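# Hang the table's wine glass upside down on the rack

## Task

Lift the wine glass off the table and hang it inverted on the rack so that its stem lies fully within a vacant curl of wire and the glass contacts only the wire. It fails if the glass is released or flung and falls farther than about a thumb's length, if any glass tips over while no gripper supports it, or if it takes a blow as strong as such a fall. The glasses already on the rack must stay hanging upright in their own curls.

## Robot and tools

Robot: two six-joint arms, left_arm and right_arm, each ending in a parallel two-finger gripper with a wrist camera. The left_arm base sits near (+0.008, +0.330, -0.004) m and the right_arm base near (+0.007, -0.318, +0.003) m. The arm names do not match image sides.

Frame: all positions, orientations and offset axes use the scene frame. Its origin is level with the table top, midway between the bases, a few cm behind the table's near edge. +x points out over the table, +y toward left_arm, +z up. On each gripper the fingers point along its own +z and close along its y. end_effector_position is the point between the finger pads, roughly 1 cm behind the tips. Reported poses can be off by a few cm, more at long reach.

execute_actions(actions, cameras): actions is a list of actions. Each action is up to 15 rows, one row per 1/30 s step; a short action repeats its last row to fill 15 steps. Every row is one flat list of 14 numbers in [-1, 1] covering both arms: left dx, dy, dz, rx, ry, rz, opening, then right dx, dy, dz, rx, ry, rz, opening. The six pose numbers are an offset, not a pose: they count from that arm's Hand target as it stood when the action began (every row from that same start, not the row before), along scene axes. 1.0 equals 0.6 m for dx/dy/dz and 180 degrees for the rotation vector rx/ry/rz, which turns the gripper about its Hand target position. Repeating an offset moves further. Sending six zeros re-commands the current Hand target. opening is absolute: +1 fully open (0.093 m), -1 closed. cameras lists camera names, ["all"] or []; images come only on request or with an empty actions list.

move(target, speed, blend, opening_speed, grip_force, blocking, cameras): target is one 14-number row (same layout, offsets and scale as above) or a list of up to 15 such rows; every row in the list is an offset from the Hand targets at the move's start, not from the previous row. The grippers follow straight paths, with no avoidance of obstacles or the other arm, capped at 10 s in total. speed: m/s per arm path, 0.002 to 2.9, default 0.25 (turning up to twice that in rad/s); one value or one per target. blend: metres of corner rounding per target, 0 means stop at it. opening_speed: how fast openings change, per second on the -1..+1 scale, at least 0.2. grip_force: newtons per finger pad, 10 to 50, one value or one per arm; it persists, and below 50 the fingers close slowly. blocking=false returns after about 0.5 s while the move continues. The result adds a move: line (done, off_target, moving, held, fault...) and any limits (paced = pose clipped, held = steps withheld). done means at rest within 10 mm and 2 degrees; it says nothing about contact.

wait(seconds 0 to 10): lets time pass holding the last commands. stop(): brakes a running move. zoom_image(camera, region=[x0, y0, x1, y1] in image pixels, at most 504x504) enlarges a part of that camera's newest image. read_manual(section) returns licence text only. finished_scene(scene 1 or 2) ends the scene irreversibly; call nothing after it in that reply.

Cameras (all 672x504): cam_head_left, cam_head_right, cam_high, cam_low, cam_left_wrist, cam_right_wrist. Calibration matrices are supplied; fixed cameras may have shifted slightly, wrist-camera frames lag while the arm moves.

Results: end_effector_position (m) and end_effector_quat_wxyz per arm; Hand target, the last commanded pose after clipping, from which next offsets count; Tool commands; grip_measured on the opening scale (pads meet near -0.94, about +0.0208 per mm of object width, may read up to 0.02 high); Joint positions, last entry the finger gap in metres; joint torques; Joint velocities (may say within noise); motor temperatures; step readings for action calls. Each step, commanded orientation is clipped to 40 degrees from the measured one. Grippers often stop short or sag and tilt under friction and weight; check after each move and send the remaining gap as a new offset. To grip, send a number about 0.24 below the object's width reading (lower for round or small items); keep sending it to hold, and send well above the width reading to release.

Heat: holding loads, stretched arms or pushing against something warm motors; MOTOR HOT appears at 75 C, at 90 C the arm folds and idles for the rest of the scene.

Avoid: dropping or releasing the glass more than a few cm above support, letting any glass tip, bumping the hanging glasses or the rack hard, fast moves into contact or targets set far beyond a contact (both press harder), the bar, plate and low rail near the bases (up to about 3 cm above the table, no warning), grippers or cameras touching each other or the other arm's fingers, camera cable contact, anything leaving the table, and paths passing close to an arm's own base. A blocked arm keeps pushing until commanded back past its gripper.

Each tool is called after ">>>" as a command line: name --argument value for each argument, lists and objects as JSON in quotes; but a table of rows of numbers goes row by row, as --pt "numbers of a row", without its own name.

## Session

>>> execute_actions --actions '[]'

Nothing of this call was run. Scene 2 begins with your next reply.

>>> execute_actions --actions '[]'

Scene clock: 0.00 s.
left_arm: end_effector_position=(+0.3887, +0.3842, +0.0753) grip_measured=+1.000 end_effector_quat_wxyz=(+0.540, -0.160, +0.815, +0.135) | right_arm: end_effector_position=(+0.3936, -0.3380, +0.0973) grip_measured=+1.000 end_effector_quat_wxyz=(+0.562, +0.079, +0.823, -0.028)
Joint positions: left_arm=[-0.03 1.563 0.404 0.728 -0.433 -0.162 0.093] | right_arm=[0.028 1.554 0.399 0.742 0.161 0.096 0.093]
Joint velocities: within noise
Joint torques (N m): no reading
Motor temperatures (°C): left_arm=[27 30 32 29 27 28 26] | right_arm=[28 33 28 30 25 28 25]
Heat: left arm: 32 °C; right arm: 33 °C.
Hand target: left_arm +0.3938, +0.3847, +0.0874; +0.556, -0.165, +0.804, +0.132 | right_arm +0.3991, -0.3375, +0.1103; +0.580, +0.080, +0.811, -0.025
Tool commands: left_gripper/opening=+1.0 right_gripper/opening=+1.0
camera_calibration:
cam_left_wrist: T_world_to_cam=[[0.380932, -0.921617, -0.0742436, 0.213655], [-0.711554, -0.240936, -0.66003, 0.456698], [0.590408, 0.304255, -0.747561, -0.206073], [0, 0, 0, 1]] pos_world=[0.365245, 0.369642, 0.163245]
cam_right_wrist: T_world_to_cam=[[-0.174809, -0.984173, -0.0290743, -0.26174], [-0.713326, 0.146945, -0.685254, 0.435919], [0.678681, -0.0990492, -0.727724, -0.140709], [0, 0, 0, 1]] pos_world=[0.360694, -0.33559, 0.188708]

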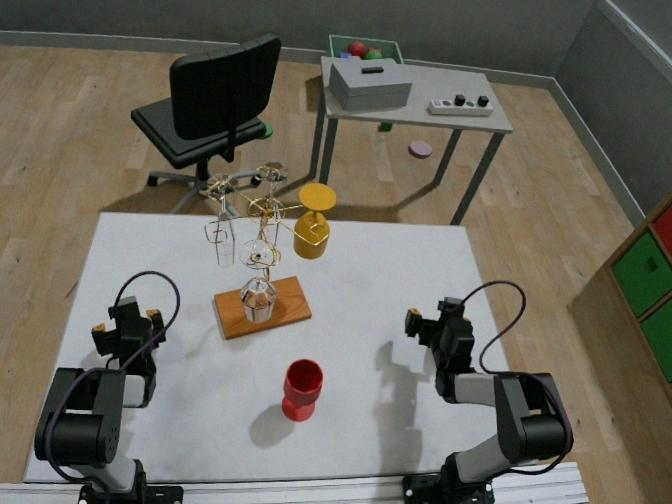

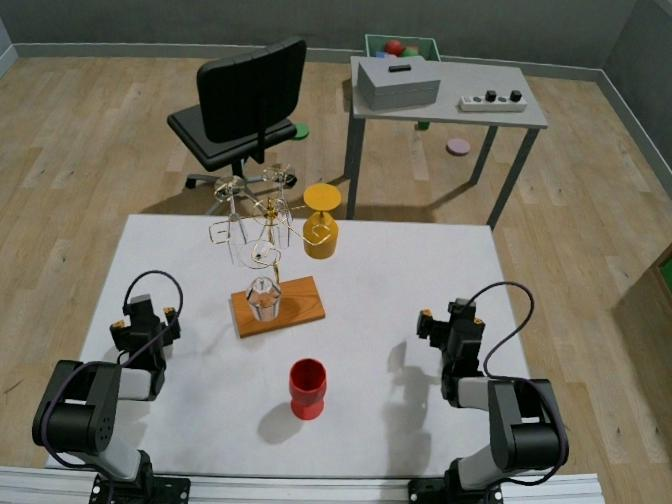

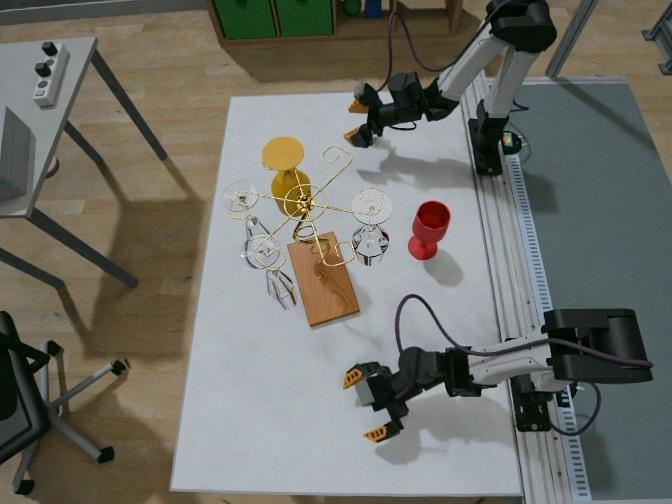

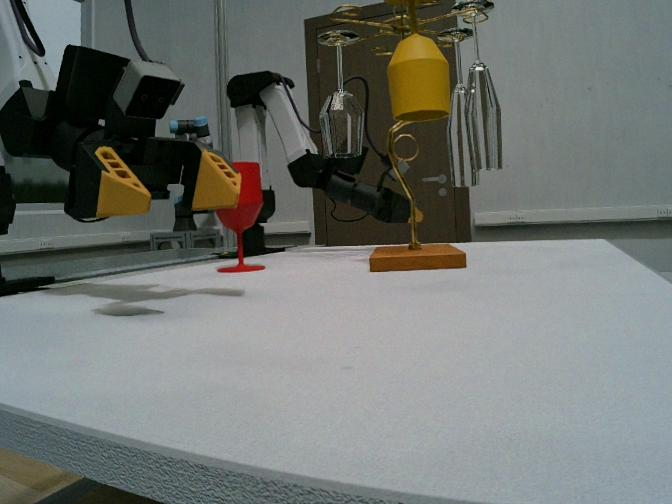

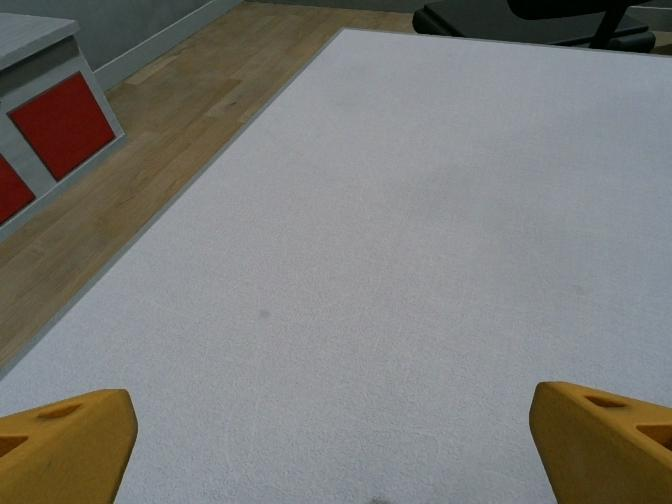

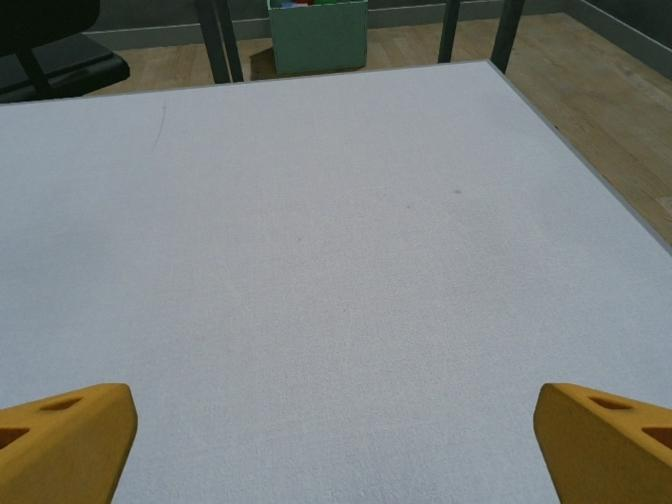

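>>> zoom_image --camera "cam_high" --region '[220, 125, 460, 305]'

>>> zoom_image --camera "cam_head_right" --region '[190, 155, 350, 335]'

>>> zoom_image --camera "cam_high" --region '[280, 130, 380, 230]'

>>> zoom_image --camera "cam_low" --region '[190, 0, 500, 290]'

Scaled by 2.100 from the camera's 672x504 image, which has a finer 960x720 frame.

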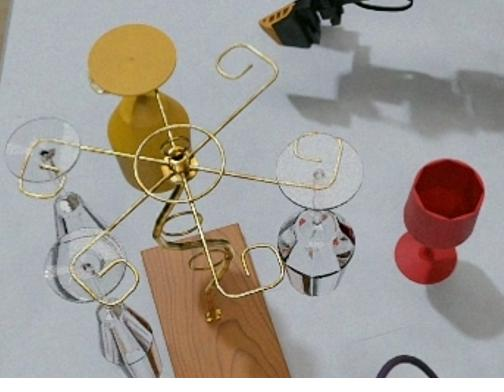

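Scaled by 2.800 from the camera's 672x504 image, which has a finer 960x720 frame.

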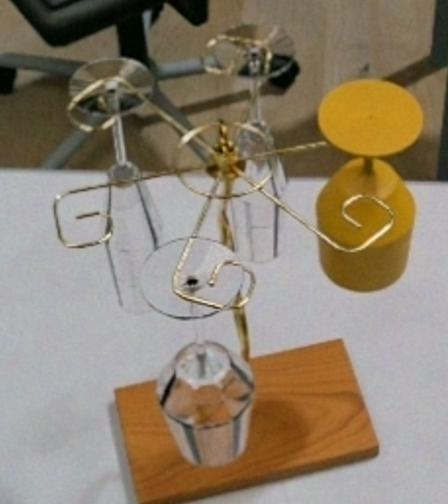

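Scaled by 5.040 from the camera's 672x504 image, which has a finer 960x720 frame.

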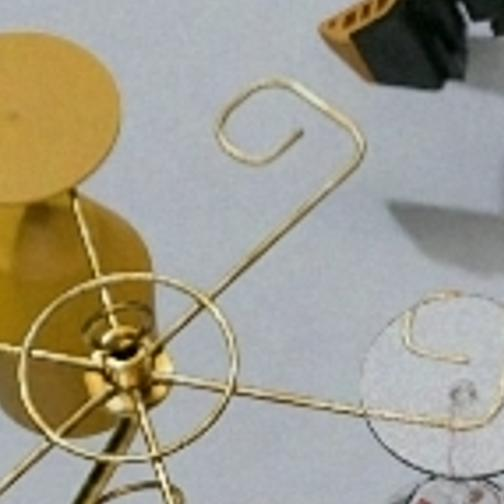

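Scaled by 1.626 from the camera's 672x504 image, which has a finer 960x720 frame.

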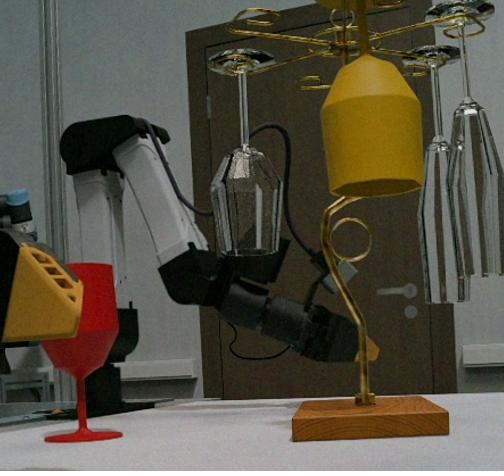

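>>> move --pt "-0.2267 -0.3717 0.2217 -0.0817 -0.1067 -0.629 1 0 0 0 0 0 0 1" --speed 0.5 --cameras '["cam_high","cam_left_wrist"]'

Scene clock: 74.73 s.
left_arm: end_effector_position=(+0.2541, +0.1632, +0.2102) grip_measured=+1.000 end_effector_quat_wxyz=(+0.489, +0.477, +0.532, -0.500) | right_arm: end_effector_position=(+0.3936, -0.3380, +0.0973) grip_measured=+1.000 end_effector_quat_wxyz=(+0.562, +0.079, +0.823, -0.028)
Joint positions: left_arm=[0.033 1.303 0.501 0.616 1.55 0.13 0.093] | right_arm=[0.028 1.554 0.399 0.742 0.161 0.096 0.093]
Joint torques (N m): left_arm=[-0.43 -3.36 7.79 1.7 0.23 0.29] | right_arm=[0.28 -5.45 6.63 2.33 -0.03 -0.09]
Motor temperatures (°C): left_arm=[27 34 36 37 27 28 26] | right_arm=[28 36 31 39 25 28 25]
Heat: left arm: 37 °C; right arm: 39 °C.
Hand target: left_arm +0.2578, +0.1617, +0.2204; +0.500, +0.500, +0.500, -0.500 | right_arm +0.3991, -0.3375, +0.1103; +0.580, +0.080, +0.811, -0.025
Off the commanded pose: left_arm 0.011 m, 5 deg | right_arm 0.014 m, 2 deg.
joint sent to its limit (left arm) — joint 5 (wrist yaw), upper limit. The joint targets still meet the commanded pose.
move: off_target (left_arm, right_arm)
camera_calibration:
cam_left_wrist: T_world_to_cam=[[-0.99916, -0.02816, 0.0297855, 0.254303], [-0.0393676, 0.456857, -0.888668, 0.160067], [0.0114171, -0.889094, -0.457582, 0.32251], [0, 0, 0, 1]] pos_world=[0.256709, 0.220775, 0.282247]
Images, in order (width x height): cam_high 672x504, cam_left_wrist 672x504.

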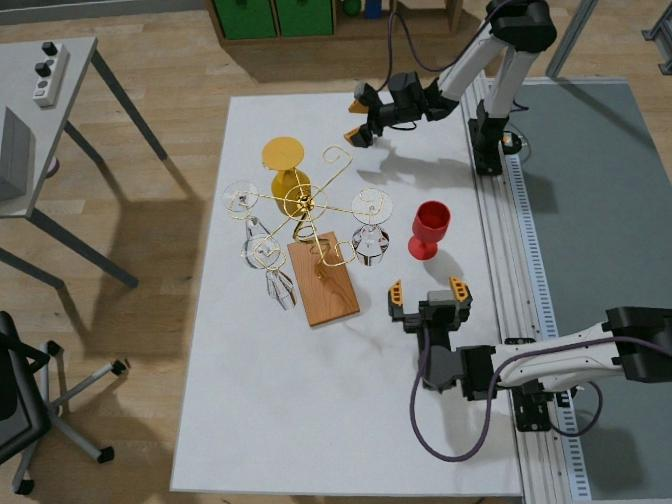

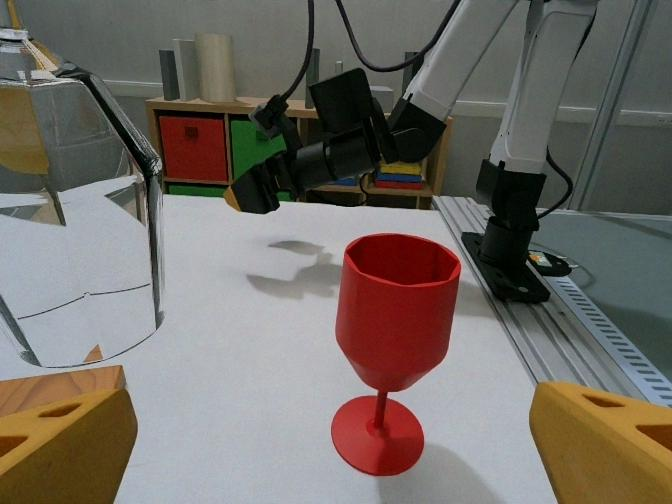

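>>> move --target '[0.0133,-0.126,-0.1207,-0.0104,-0.0196,-0.1556,1,0,0,0,0,0,0,1]' --speed 0.3 --cameras '["cam_high","cam_left_wrist","cam_low"]'

Scene clock: 85.97 s.
left_arm: end_effector_position=(+0.2608, +0.0884, +0.1423) grip_measured=+1.000 end_effector_quat_wxyz=(+0.436, +0.564, +0.438, -0.547) | right_arm: end_effector_position=(+0.3936, -0.3380, +0.0973) grip_measured=+1.000 end_effector_quat_wxyz=(+0.562, +0.079, +0.823, -0.028)
Joint positions: left_arm=[-0.243 1.748 0.652 0.699 1.554 0.424 0.093] | right_arm=[0.028 1.554 0.399 0.742 0.161 0.096 0.093]
Joint torques (N m): left_arm=[-0.27 -6.67 6.38 1.52 0.27 0.33] | right_arm=[0.14 -5.52 6.57 2.37 -0.05 -0.11]
Heat: left arm: 36 °C; right arm: 40 °C.
Hand target: left_arm +0.2657, +0.0861, +0.1480; +0.388, +0.613, +0.340, -0.598 | right_arm +0.3991, -0.3375, +0.1103; +0.580, +0.080, +0.811, -0.025
Off the commanded pose: left_arm 0.008 m, 15 deg | right_arm 0.014 m, 2 deg.
joint sent to its limit (left arm) — joint 5 (wrist yaw), upper limit. The joint targets are off in orientation, not in position.
move: off_target (left_arm, right_arm)
camera_calibration:
cam_left_wrist: T_world_to_cam=[[-0.966645, 0.251599, -0.0479178, 0.238728], [0.156643, 0.432739, -0.887806, 0.0850001], [-0.202635, -0.865699, -0.457716, 0.278602], [0, 0, 0, 1]] pos_world=[0.273904, 0.144339, 0.214423]
Images, in order (width x height): cam_high 672x504, cam_low 672x504, cam_left_wrist 672x504.

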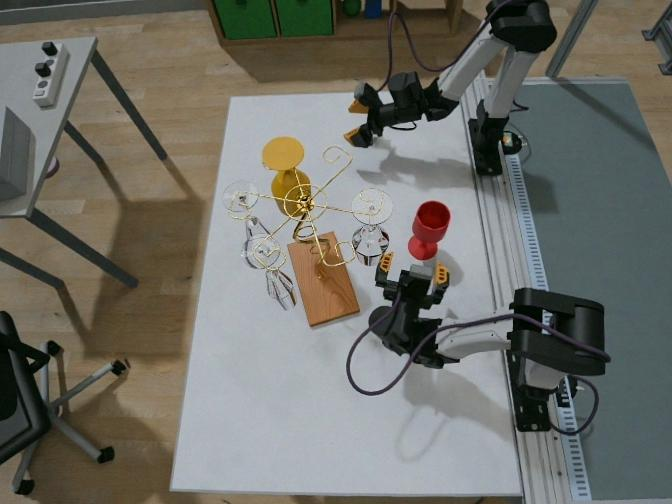

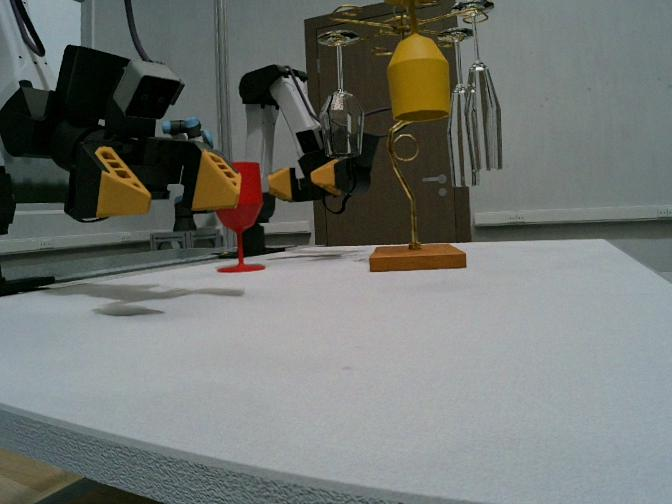

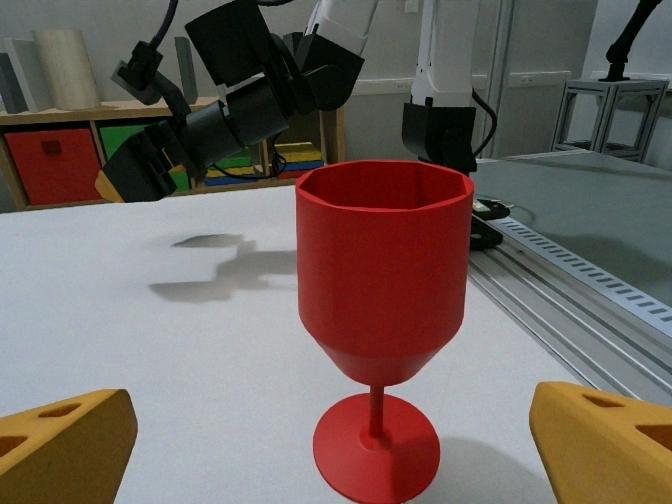

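>>> move --target '[-0.0628,-0.150,-0.0033,0,0,-0.025,1,0,0,0,0,0,0,1]' --speed 0.08 --cameras '["cam_high","cam_left_wrist"]'

Scene clock: 96.70 s.
left_arm: end_effector_position=(+0.2243, +0.0002, +0.1423) grip_measured=+1.000 end_effector_quat_wxyz=(+0.360, +0.625, +0.343, -0.602) | right_arm: end_effector_position=(+0.3936, -0.3380, +0.0973) grip_measured=+1.000 end_effector_quat_wxyz=(+0.562, +0.079, +0.823, -0.028)
Joint positions: left_arm=[-0.536 1.905 0.856 0.699 1.554 0.405 0.093] | right_arm=[0.028 1.554 0.399 0.742 0.161 0.096 0.093]
Joint torques (N m): left_arm=[-0.32 -7.83 6.63 1.55 0.25 0.2] | right_arm=[0.27 -5.45 6.56 2.35 -0.07 -0.1]
Heat: left arm: 36 °C; right arm: 40 °C.
Hand target: left_arm +0.2280, -0.0039, +0.1461; +0.364, +0.626, +0.316, -0.613 | right_arm +0.3991, -0.3375, +0.1103; +0.580, +0.080, +0.811, -0.025
Off the commanded pose: left_arm 0.007 m, 3 deg | right_arm 0.014 m, 2 deg.
joint sent to its limit (left arm) — joint 5 (wrist yaw), upper limit. The joint targets still meet the commanded pose.
move: off_target (left_arm, right_arm)
camera_calibration:
cam_left_wrist: T_world_to_cam=[[-0.852009, 0.518425, -0.0729102, 0.203403], [0.291384, 0.353887, -0.88874, 0.0988047], [-0.434944, -0.77846, -0.452576, 0.24618], [0, 0, 0, 1]] pos_world=[0.251586, 0.0512263, 0.214057]
Images, in order (width x height): cam_high 672x504, cam_left_wrist 672x504.

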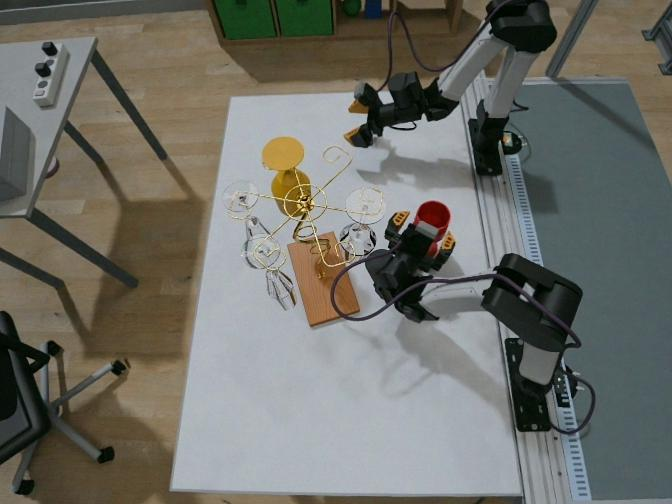

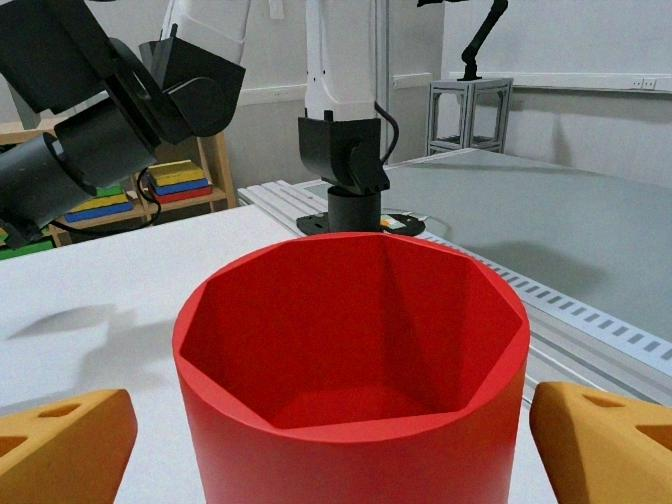

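>>> move --target '[-0.0085,-0.0027,0,0,0,0,1,0,0,0,0,0,0,1]' --speed 0.05

>>> move --target '[0,0,0,0,0,0,0.25,0,0,0,0,0,0,1]' --grip_force 25 --opening_speed 0.4 --cameras '["cam_left_wrist","cam_low"]'

Scene clock: 104.97 s.
left_arm: end_effector_position=(+0.2210, -0.0019, +0.1423) grip_measured=+1.000 end_effector_quat_wxyz=(+0.357, +0.626, +0.340, -0.604) | right_arm: end_effector_position=(+0.3936, -0.3380, +0.0973) grip_measured=+1.000 end_effector_quat_wxyz=(+0.562, +0.079, +0.823, -0.028)
Joint positions: left_arm=[-0.545 1.905 0.856 0.699 1.554 0.403 0.093] | right_arm=[0.028 1.554 0.399 0.742 0.161 0.096 0.093]
Joint torques (N m): left_arm=[-0.42 -8.24 6.04 1.59 0.24 0.15] | right_arm=[0.25 -5.44 6.58 2.36 -0.07 -0.11]
Heat: left arm: 37 °C; right arm: 41 °C.
Hand target: left_arm +0.2229, -0.0056, +0.1461; +0.364, +0.626, +0.316, -0.613 | right_arm +0.3991, -0.3375, +0.1103; +0.580, +0.080, +0.811, -0.025
Off the commanded pose: left_arm 0.006 m, 3 deg | right_arm 0.014 m, 2 deg.
joint sent to its limit (left arm) — joint 5 (wrist yaw), upper limit. The joint targets still meet the commanded pose.
move: off_target (left_arm, right_arm)

Scene clock: 107.07 s.
left_arm: end_effector_position=(+0.2210, -0.0019, +0.1423) grip_measured=+0.568 end_effector_quat_wxyz=(+0.356, +0.626, +0.341, -0.604) | right_arm: end_effector_position=(+0.3936, -0.3380, +0.0973) grip_measured=+1.000 end_effector_quat_wxyz=(+0.562, +0.079, +0.823, -0.028)
Joint positions: left_arm=[-0.545 1.905 0.856 0.699 1.554 0.401 0.072] | right_arm=[0.028 1.554 0.399 0.742 0.161 0.096 0.093]
Joint torques (N m): left_arm=[-0.42 -8.25 6.04 1.6 0.24 0.17] | right_arm=[0.31 -5.49 6.57 2.35 -0.05 -0.1]
Heat: left arm: 38 °C; right arm: 41 °C.
Hand target: left_arm +0.2229, -0.0056, +0.1460; +0.364, +0.626, +0.316, -0.613 | right_arm +0.3991, -0.3375, +0.1103; +0.580, +0.080, +0.811, -0.025
Off the commanded pose: left_arm 0.006 m, 3 deg | right_arm 0.014 m, 2 deg.
joint sent to its limit (left arm) — joint 5 (wrist yaw), upper limit. The joint targets still meet the commanded pose.
grip_force (N): 25, 25
move: off_target (left_arm, right_arm)
camera_calibration:
cam_left_wrist: T_world_to_cam=[[-0.847043, 0.52698, -0.0693563, 0.200136], [0.292096, 0.35249, -0.889062, 0.10038], [-0.444071, -0.773332, -0.452503, 0.245144], [0, 0, 0, 1]] pos_world=[0.249065, 0.0487268, 0.214054]
Images, in order (width x height): cam_low 672x504, cam_left_wrist 672x504.

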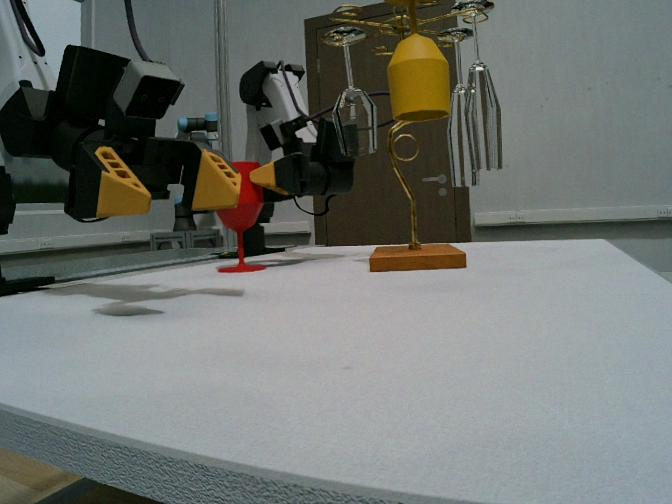

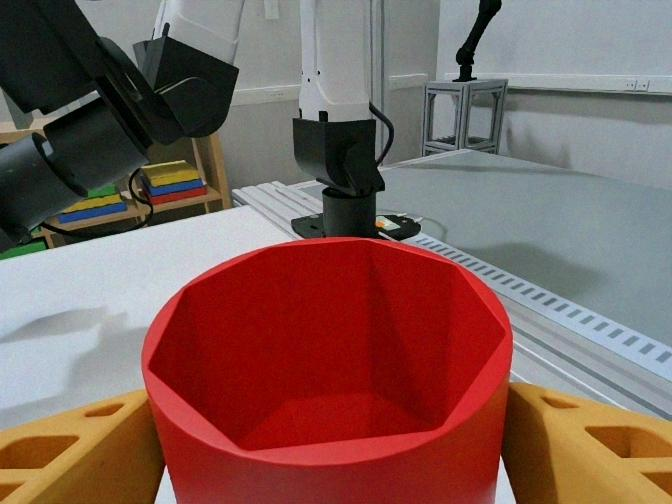

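>>> move --pt "-0.043 0.0127 0.0317 0 0 0 0.25 0 0 0 0 0 0 1" --pt "0.02 0.176 0.09 0 0 0.097 0.25 0 0 0 0 0 0 1" --pt "0.065 0.343 0.232 0 0 0.19 0.25 0 0 0 0 0 0 1" --speed 0.12 --blend 0.03 --cameras '["cam_high","cam_low","cam_left_wrist","cam_head_left"]'

Scene clock: 120.57 s.
left_arm: end_effector_position=(+0.2629, +0.1980, +0.2684) grip_measured=+0.565 end_effector_quat_wxyz=(+0.539, +0.454, +0.551, -0.447) | right_arm: end_effector_position=(+0.3936, -0.3380, +0.0973) grip_measured=+1.000 end_effector_quat_wxyz=(+0.562, +0.079, +0.823, -0.028)
Joint positions: left_arm=[0.182 1.136 0.589 0.554 1.554 -0.003 0.072] | right_arm=[0.028 1.554 0.399 0.742 0.161 0.096 0.093]
Joint torques (N m): left_arm=[0.87 -5.33 8.34 1.52 0.03 0.14] | right_arm=[0.24 -5.33 6.63 2.34 -0.06 -0.08]
Heat: left arm: 38 °C; right arm: 42 °C.
Hand target: left_arm +0.2620, +0.2002, +0.2852; +0.528, +0.505, +0.486, -0.479 | right_arm +0.3991, -0.3375, +0.1103; +0.580, +0.080, +0.811, -0.025
Off the commanded pose: left_arm 0.017 m, 10 deg | right_arm 0.014 m, 2 deg.
joint sent to its limit (left arm) — joint 5 (wrist yaw), upper limit. The joint targets are off in orientation, not in position.
grip_force (N): 25, 25
move: off_target (left_arm, right_arm); blend cut to 0.0164 m at target 1
camera_calibration:
cam_left_wrist: T_world_to_cam=[[-0.984562, -0.172084, -0.0320227, 0.303489], [-0.0504549, 0.454194, -0.889473, 0.199877], [0.167608, -0.874126, -0.455864, 0.335423], [0, 0, 0, 1]] pos_world=[0.252668, 0.254644, 0.340411]
Images, in order (width x height): cam_head_left 672x504, cam_high 672x504, cam_low 672x504, cam_left_wrist 672x504.

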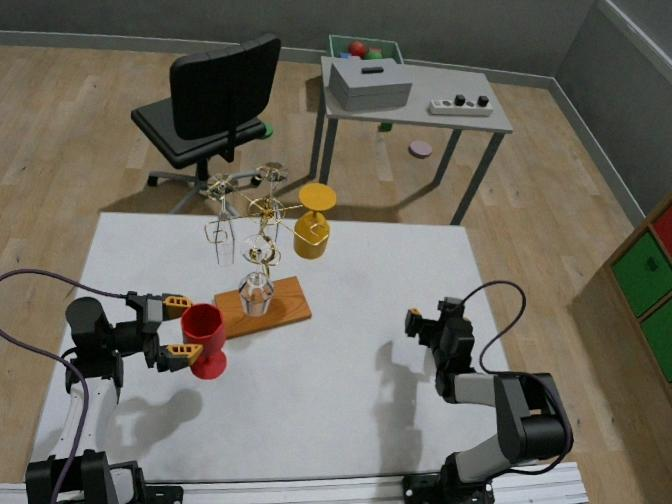

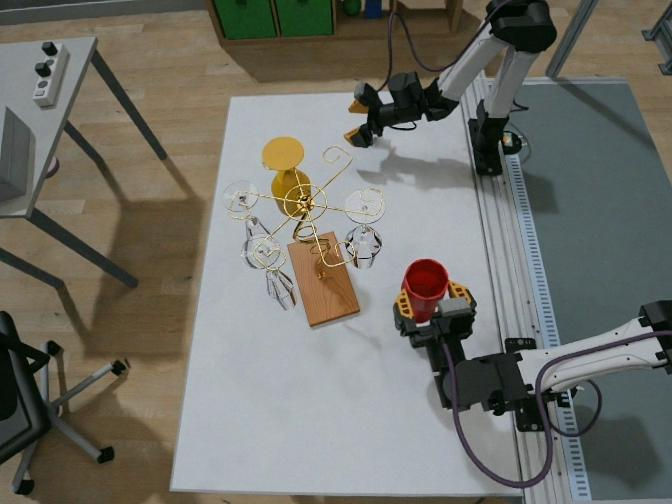

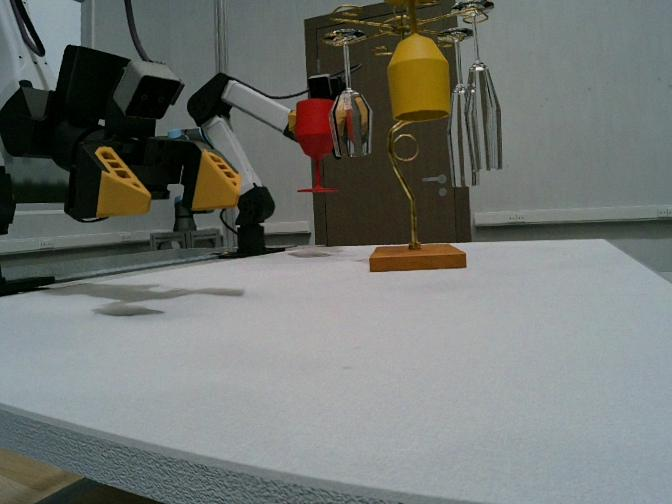

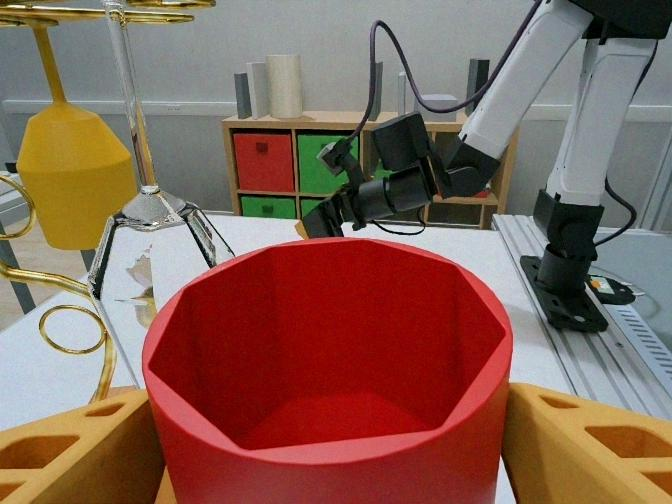

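>>> move --target '[0.0467,0.083,0,-0.096,0.604,0.052,0.25,0,0,0,0,0,0,1]' --speed 0.4 --cameras '["cam_high","cam_low"]'

Scene clock: 132.40 s.
left_arm: end_effector_position=(+0.2857, +0.2461, +0.2745) grip_measured=+0.562 end_effector_quat_wxyz=(+0.023, -0.233, +0.679, -0.696) | right_arm: end_effector_position=(+0.3936, -0.3380, +0.0973) grip_measured=+1.000 end_effector_quat_wxyz=(+0.562, +0.079, +0.823, -0.028)
Joint positions: left_arm=[0.361 1.18 0.831 -0.317 1.554 -1.198 0.072] | right_arm=[0.028 1.554 0.399 0.742 0.161 0.096 0.093]
Joint torques (N m): left_arm=[0.91 -2.85 8.85 1.4 0.4 0.1] | right_arm=[0.12 -5.42 6.61 2.35 -0.06 -0.08]
Heat: left arm: 40 °C; right arm: 42 °C.
Hand target: left_arm +0.2900, +0.2500, +0.2853; +0.006, -0.201, +0.678, -0.707 | right_arm +0.3991, -0.3375, +0.1103; +0.580, +0.080, +0.811, -0.025
Off the commanded pose: left_arm 0.012 m, 4 deg | right_arm 0.014 m, 2 deg.
joint sent to its limit (left arm) — joint 5 (wrist yaw), upper limit. The joint targets are off in orientation, not in position.
grip_force (N): 25, 25
move: off_target (left_arm, right_arm)
Images, in order (width x height): cam_high 672x504, cam_low 672x504.

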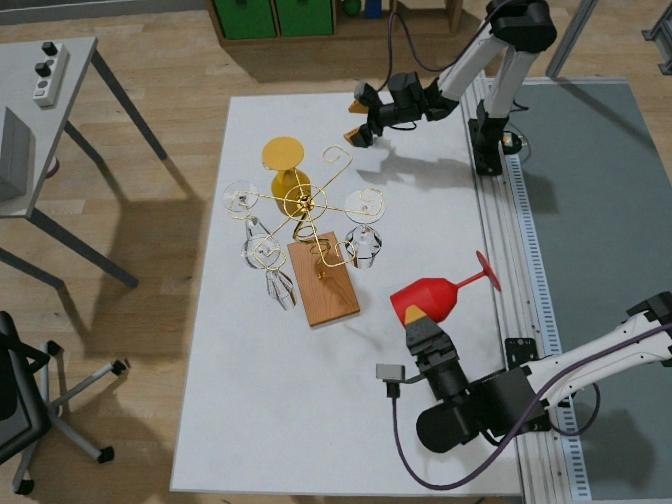

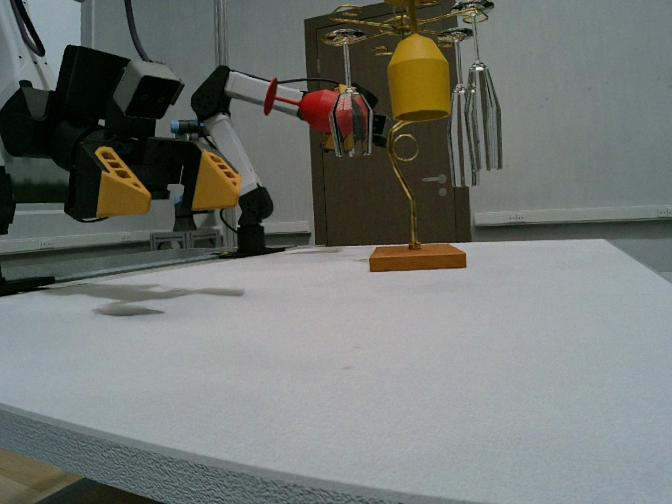

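>>> zoom_image --camera "cam_high" --region '[290, 180, 400, 290]'

>>> zoom_image --camera "cam_low" --region '[310, 0, 510, 190]'

Scaled by 4.582 from the camera's 672x504 image, which has a finer 960x720 frame.

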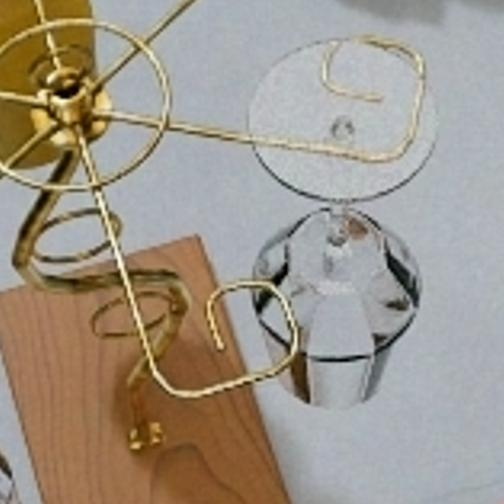

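Scaled by 2.520 from the camera's 672x504 image, which has a finer 960x720 frame.

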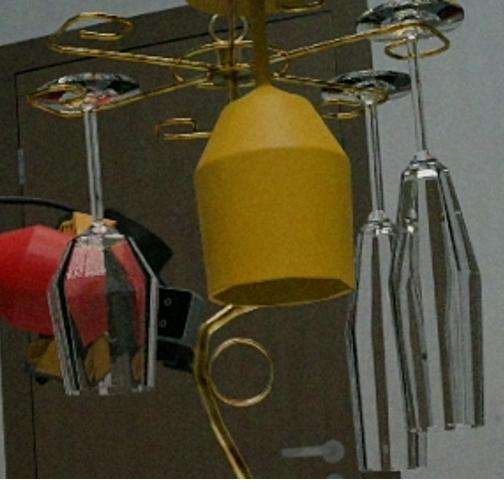

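>>> move --target '[0.033,-0.05,0.07,-0.081,0.332,-0.0185,0.25,0,0,0,0,0,0,1]' --speed 0.4 --cameras '["cam_high","cam_low","cam_head_left","cam_head_right"]'

Scene clock: 170.20 s.
left_arm: end_effector_position=(+0.3078, +0.2216, +0.3173) grip_measured=+0.562 end_effector_quat_wxyz=(+0.368, +0.519, -0.500, +0.588) | right_arm: end_effector_position=(+0.3936, -0.3380, +0.0973) grip_measured=+1.000 end_effector_quat_wxyz=(+0.562, +0.079, +0.823, -0.028)
Joint positions: left_arm=[0.243 1.379 1.212 -0.818 1.548 -1.943 0.072] | right_arm=[0.028 1.554 0.399 0.742 0.161 0.096 0.093]
Joint torques (N m): left_arm=[-0.44 -4.44 8.49 1.01 0.6 0.08] | right_arm=[0.24 -5.41 6.6 2.32 -0.06 -0.09]
Motor temperatures (°C): left_arm=[27 32 42 35 28 28 27] | right_arm=[28 37 32 43 25 28 25]
Heat: left arm: 42 °C; right arm: 43 °C.
Hand target: left_arm +0.3099, +0.2201, +0.3272; +0.375, +0.506, -0.505, +0.590 | right_arm +0.3991, -0.3375, +0.1103; +0.580, +0.080, +0.811, -0.025
Off the commanded pose: left_arm 0.010 m, 2 deg | right_arm 0.014 m, 2 deg.
joint sent to its limit (left arm) — joint 5 (wrist yaw), upper limit. The joint targets still meet the commanded pose.
grip_force (N): 25, 25
move: off_target (right_arm)
Images, in order (width x height): cam_head_left 672x504, cam_head_right 672x504, cam_high 672x504, cam_low 672x504.

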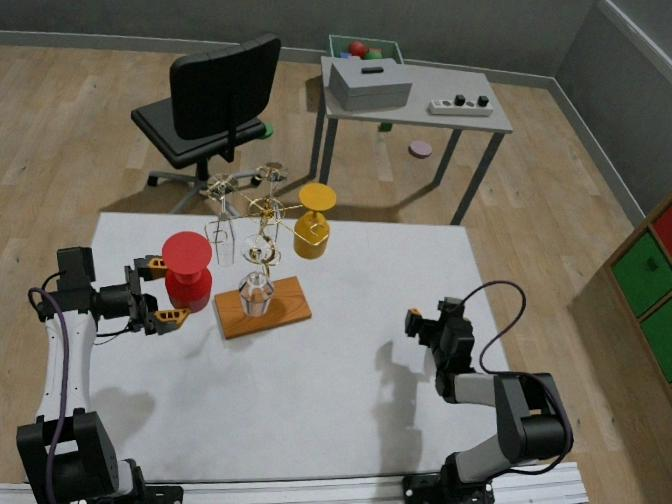

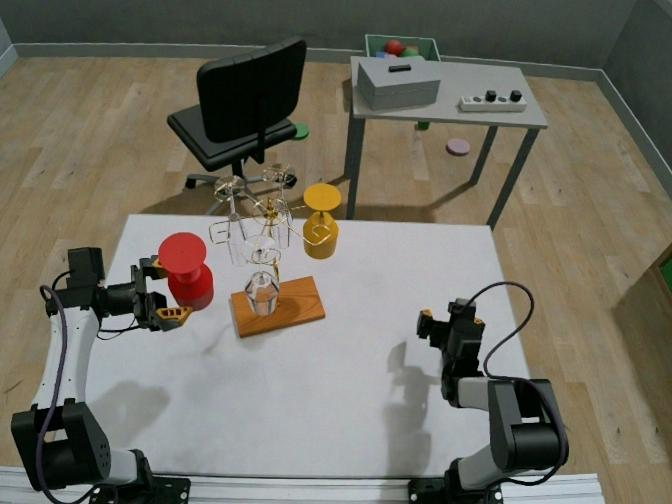

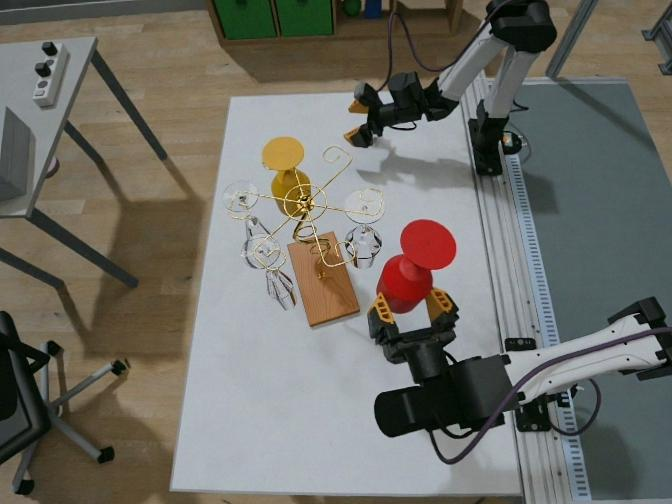

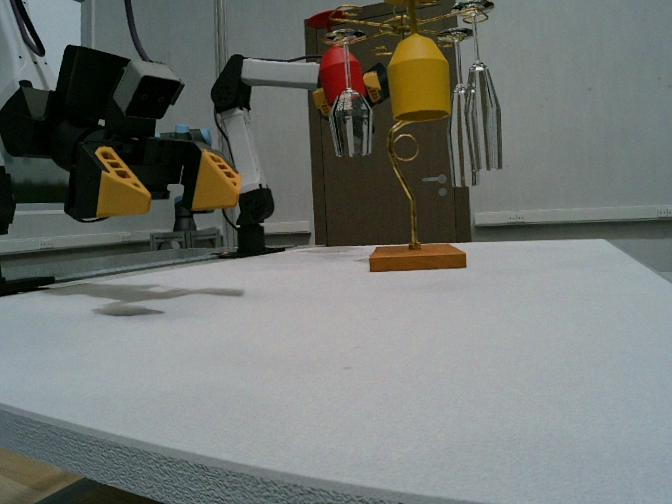

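>>> move --target '[0.1225,-0.0475,-0.05,-0.002,0.017,-0.037,0.25,0,0,0,0,0,0,1]' --speed 0.15 --cameras '["cam_high","cam_low","cam_head_left","cam_head_right","cam_left_wrist"]'

>>> zoom_image --camera "cam_high" --region '[290, 180, 420, 310]'

>>> zoom_image --camera "cam_head_right" --region '[180, 170, 300, 290]'

>>> zoom_image --camera "cam_low" --region '[310, 0, 450, 140]'

Scene clock: 181.70 s.
left_arm: end_effector_position=(+0.3792, +0.1930, +0.2843) grip_measured=+0.562 end_effector_quat_wxyz=(+0.426, +0.507, -0.514, +0.545) | right_arm: end_effector_position=(+0.3936, -0.3380, +0.0973) grip_measured=+1.000 end_effector_quat_wxyz=(+0.562, +0.079, +0.823, -0.028)
Joint positions: left_arm=[0.111 1.728 1.441 -0.761 1.543 -1.956 0.072] | right_arm=[0.028 1.554 0.399 0.742 0.161 0.096 0.093]
Joint torques (N m): left_arm=[-0.2 -8.21 8.92 1.1 0.67 0.06] | right_arm=[0.17 -5.39 6.64 2.33 -0.05 -0.08]
Heat: left arm: 43 °C; right arm: 44 °C.
Hand target: left_arm +0.3833, +0.1916, +0.2972; +0.424, +0.490, -0.521, +0.555 | right_arm +0.3991, -0.3375, +0.1103; +0.580, +0.080, +0.811, -0.025
Off the commanded pose: left_arm 0.014 m, 2 deg | right_arm 0.014 m, 2 deg.
joint sent to its limit (left arm) — joint 5 (wrist yaw), upper limit. The joint targets still meet the commanded pose.
grip_force (N): 25, 25
move: off_target (left_arm, right_arm)
camera_calibration:
cam_left_wrist: T_world_to_cam=[[0.978632, 0.121809, 0.165657, -0.439677], [-0.200133, 0.379391, 0.903332, -0.216369], [0.0471851, -0.917183, 0.395662, 0.13076], [0, 0, 0, 1]] pos_world=[0.380809, 0.255576, 0.216551]
Images, in order (width x height): cam_head_left 672x504, cam_head_right 672x504, cam_high 672x504, cam_low 672x504, cam_left_wrist 672x504.

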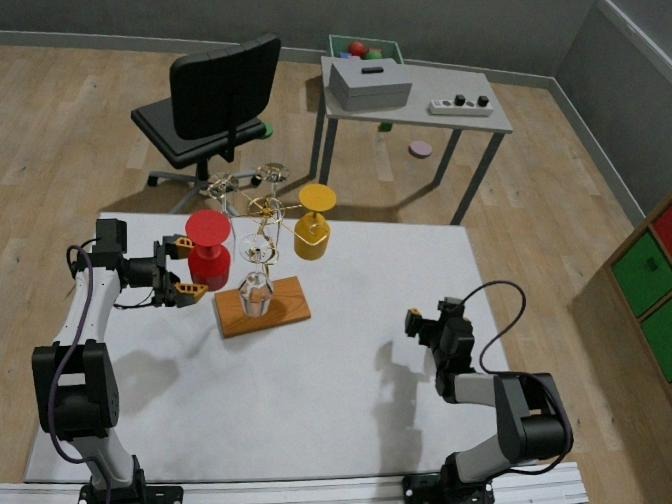

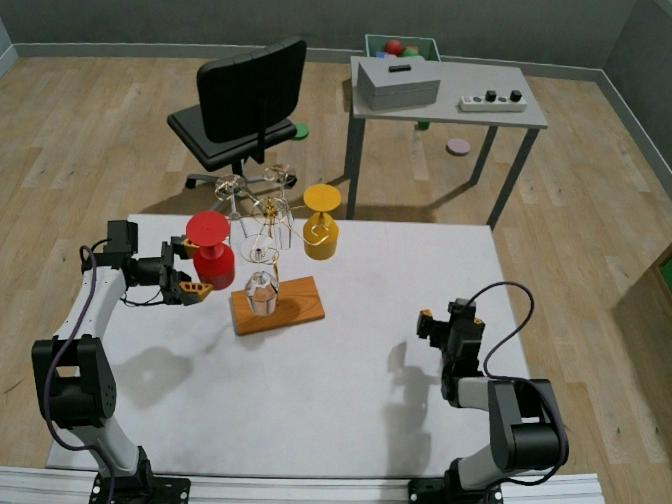

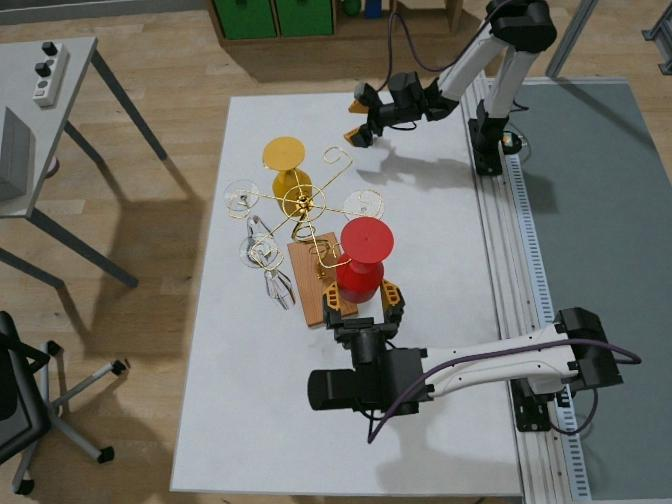

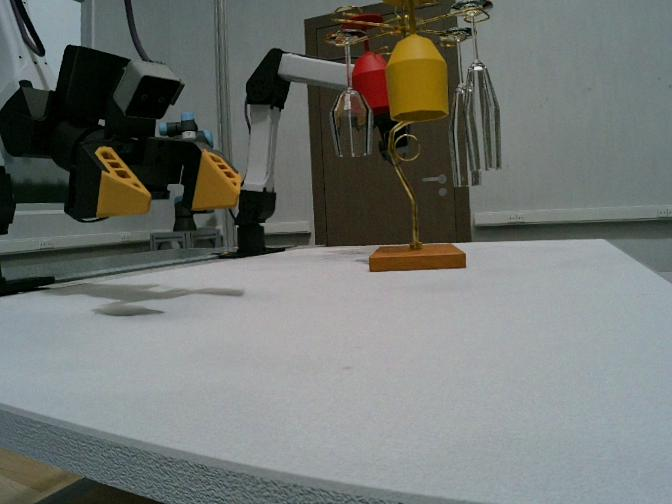

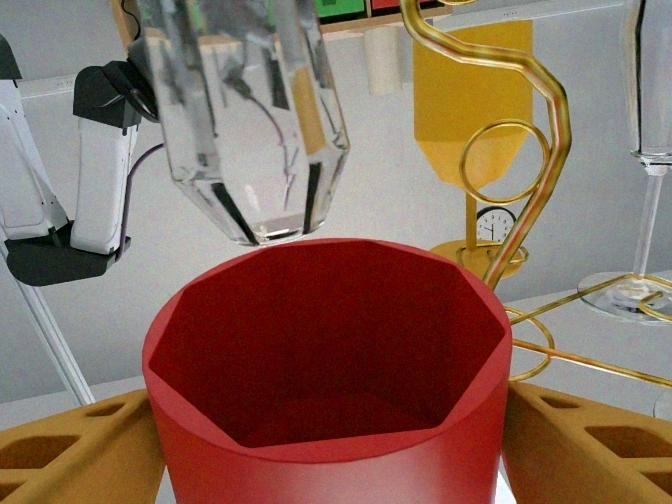

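Scaled by 3.877 from the camera's 672x504 image, which has a finer 960x720 frame.

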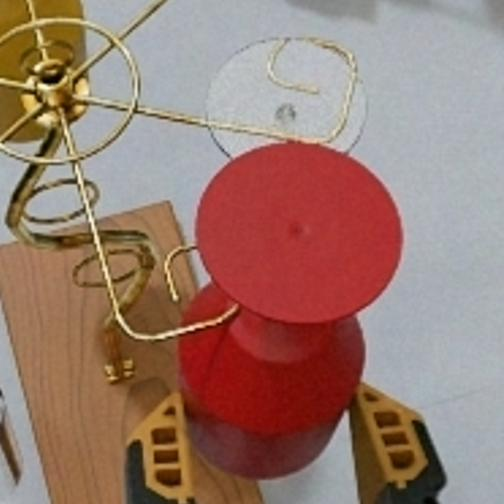

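Scaled by 4.200 from the camera's 672x504 image, which has a finer 960x720 frame.

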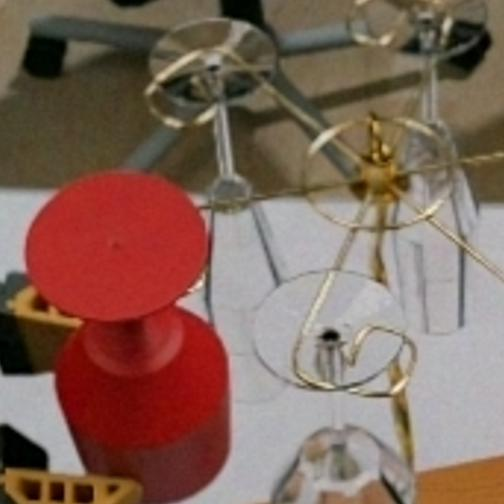

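Scaled by 3.600 from the camera's 672x504 image, which has a finer 960x720 frame.

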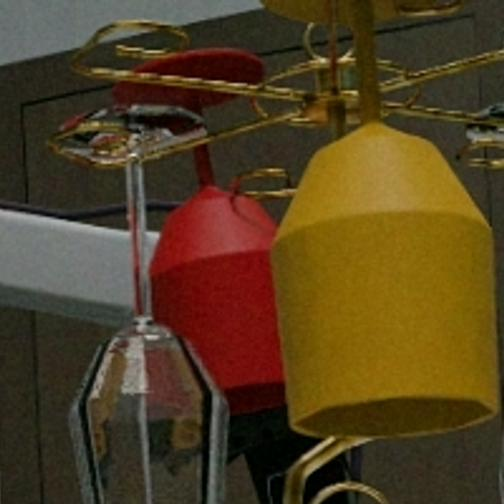

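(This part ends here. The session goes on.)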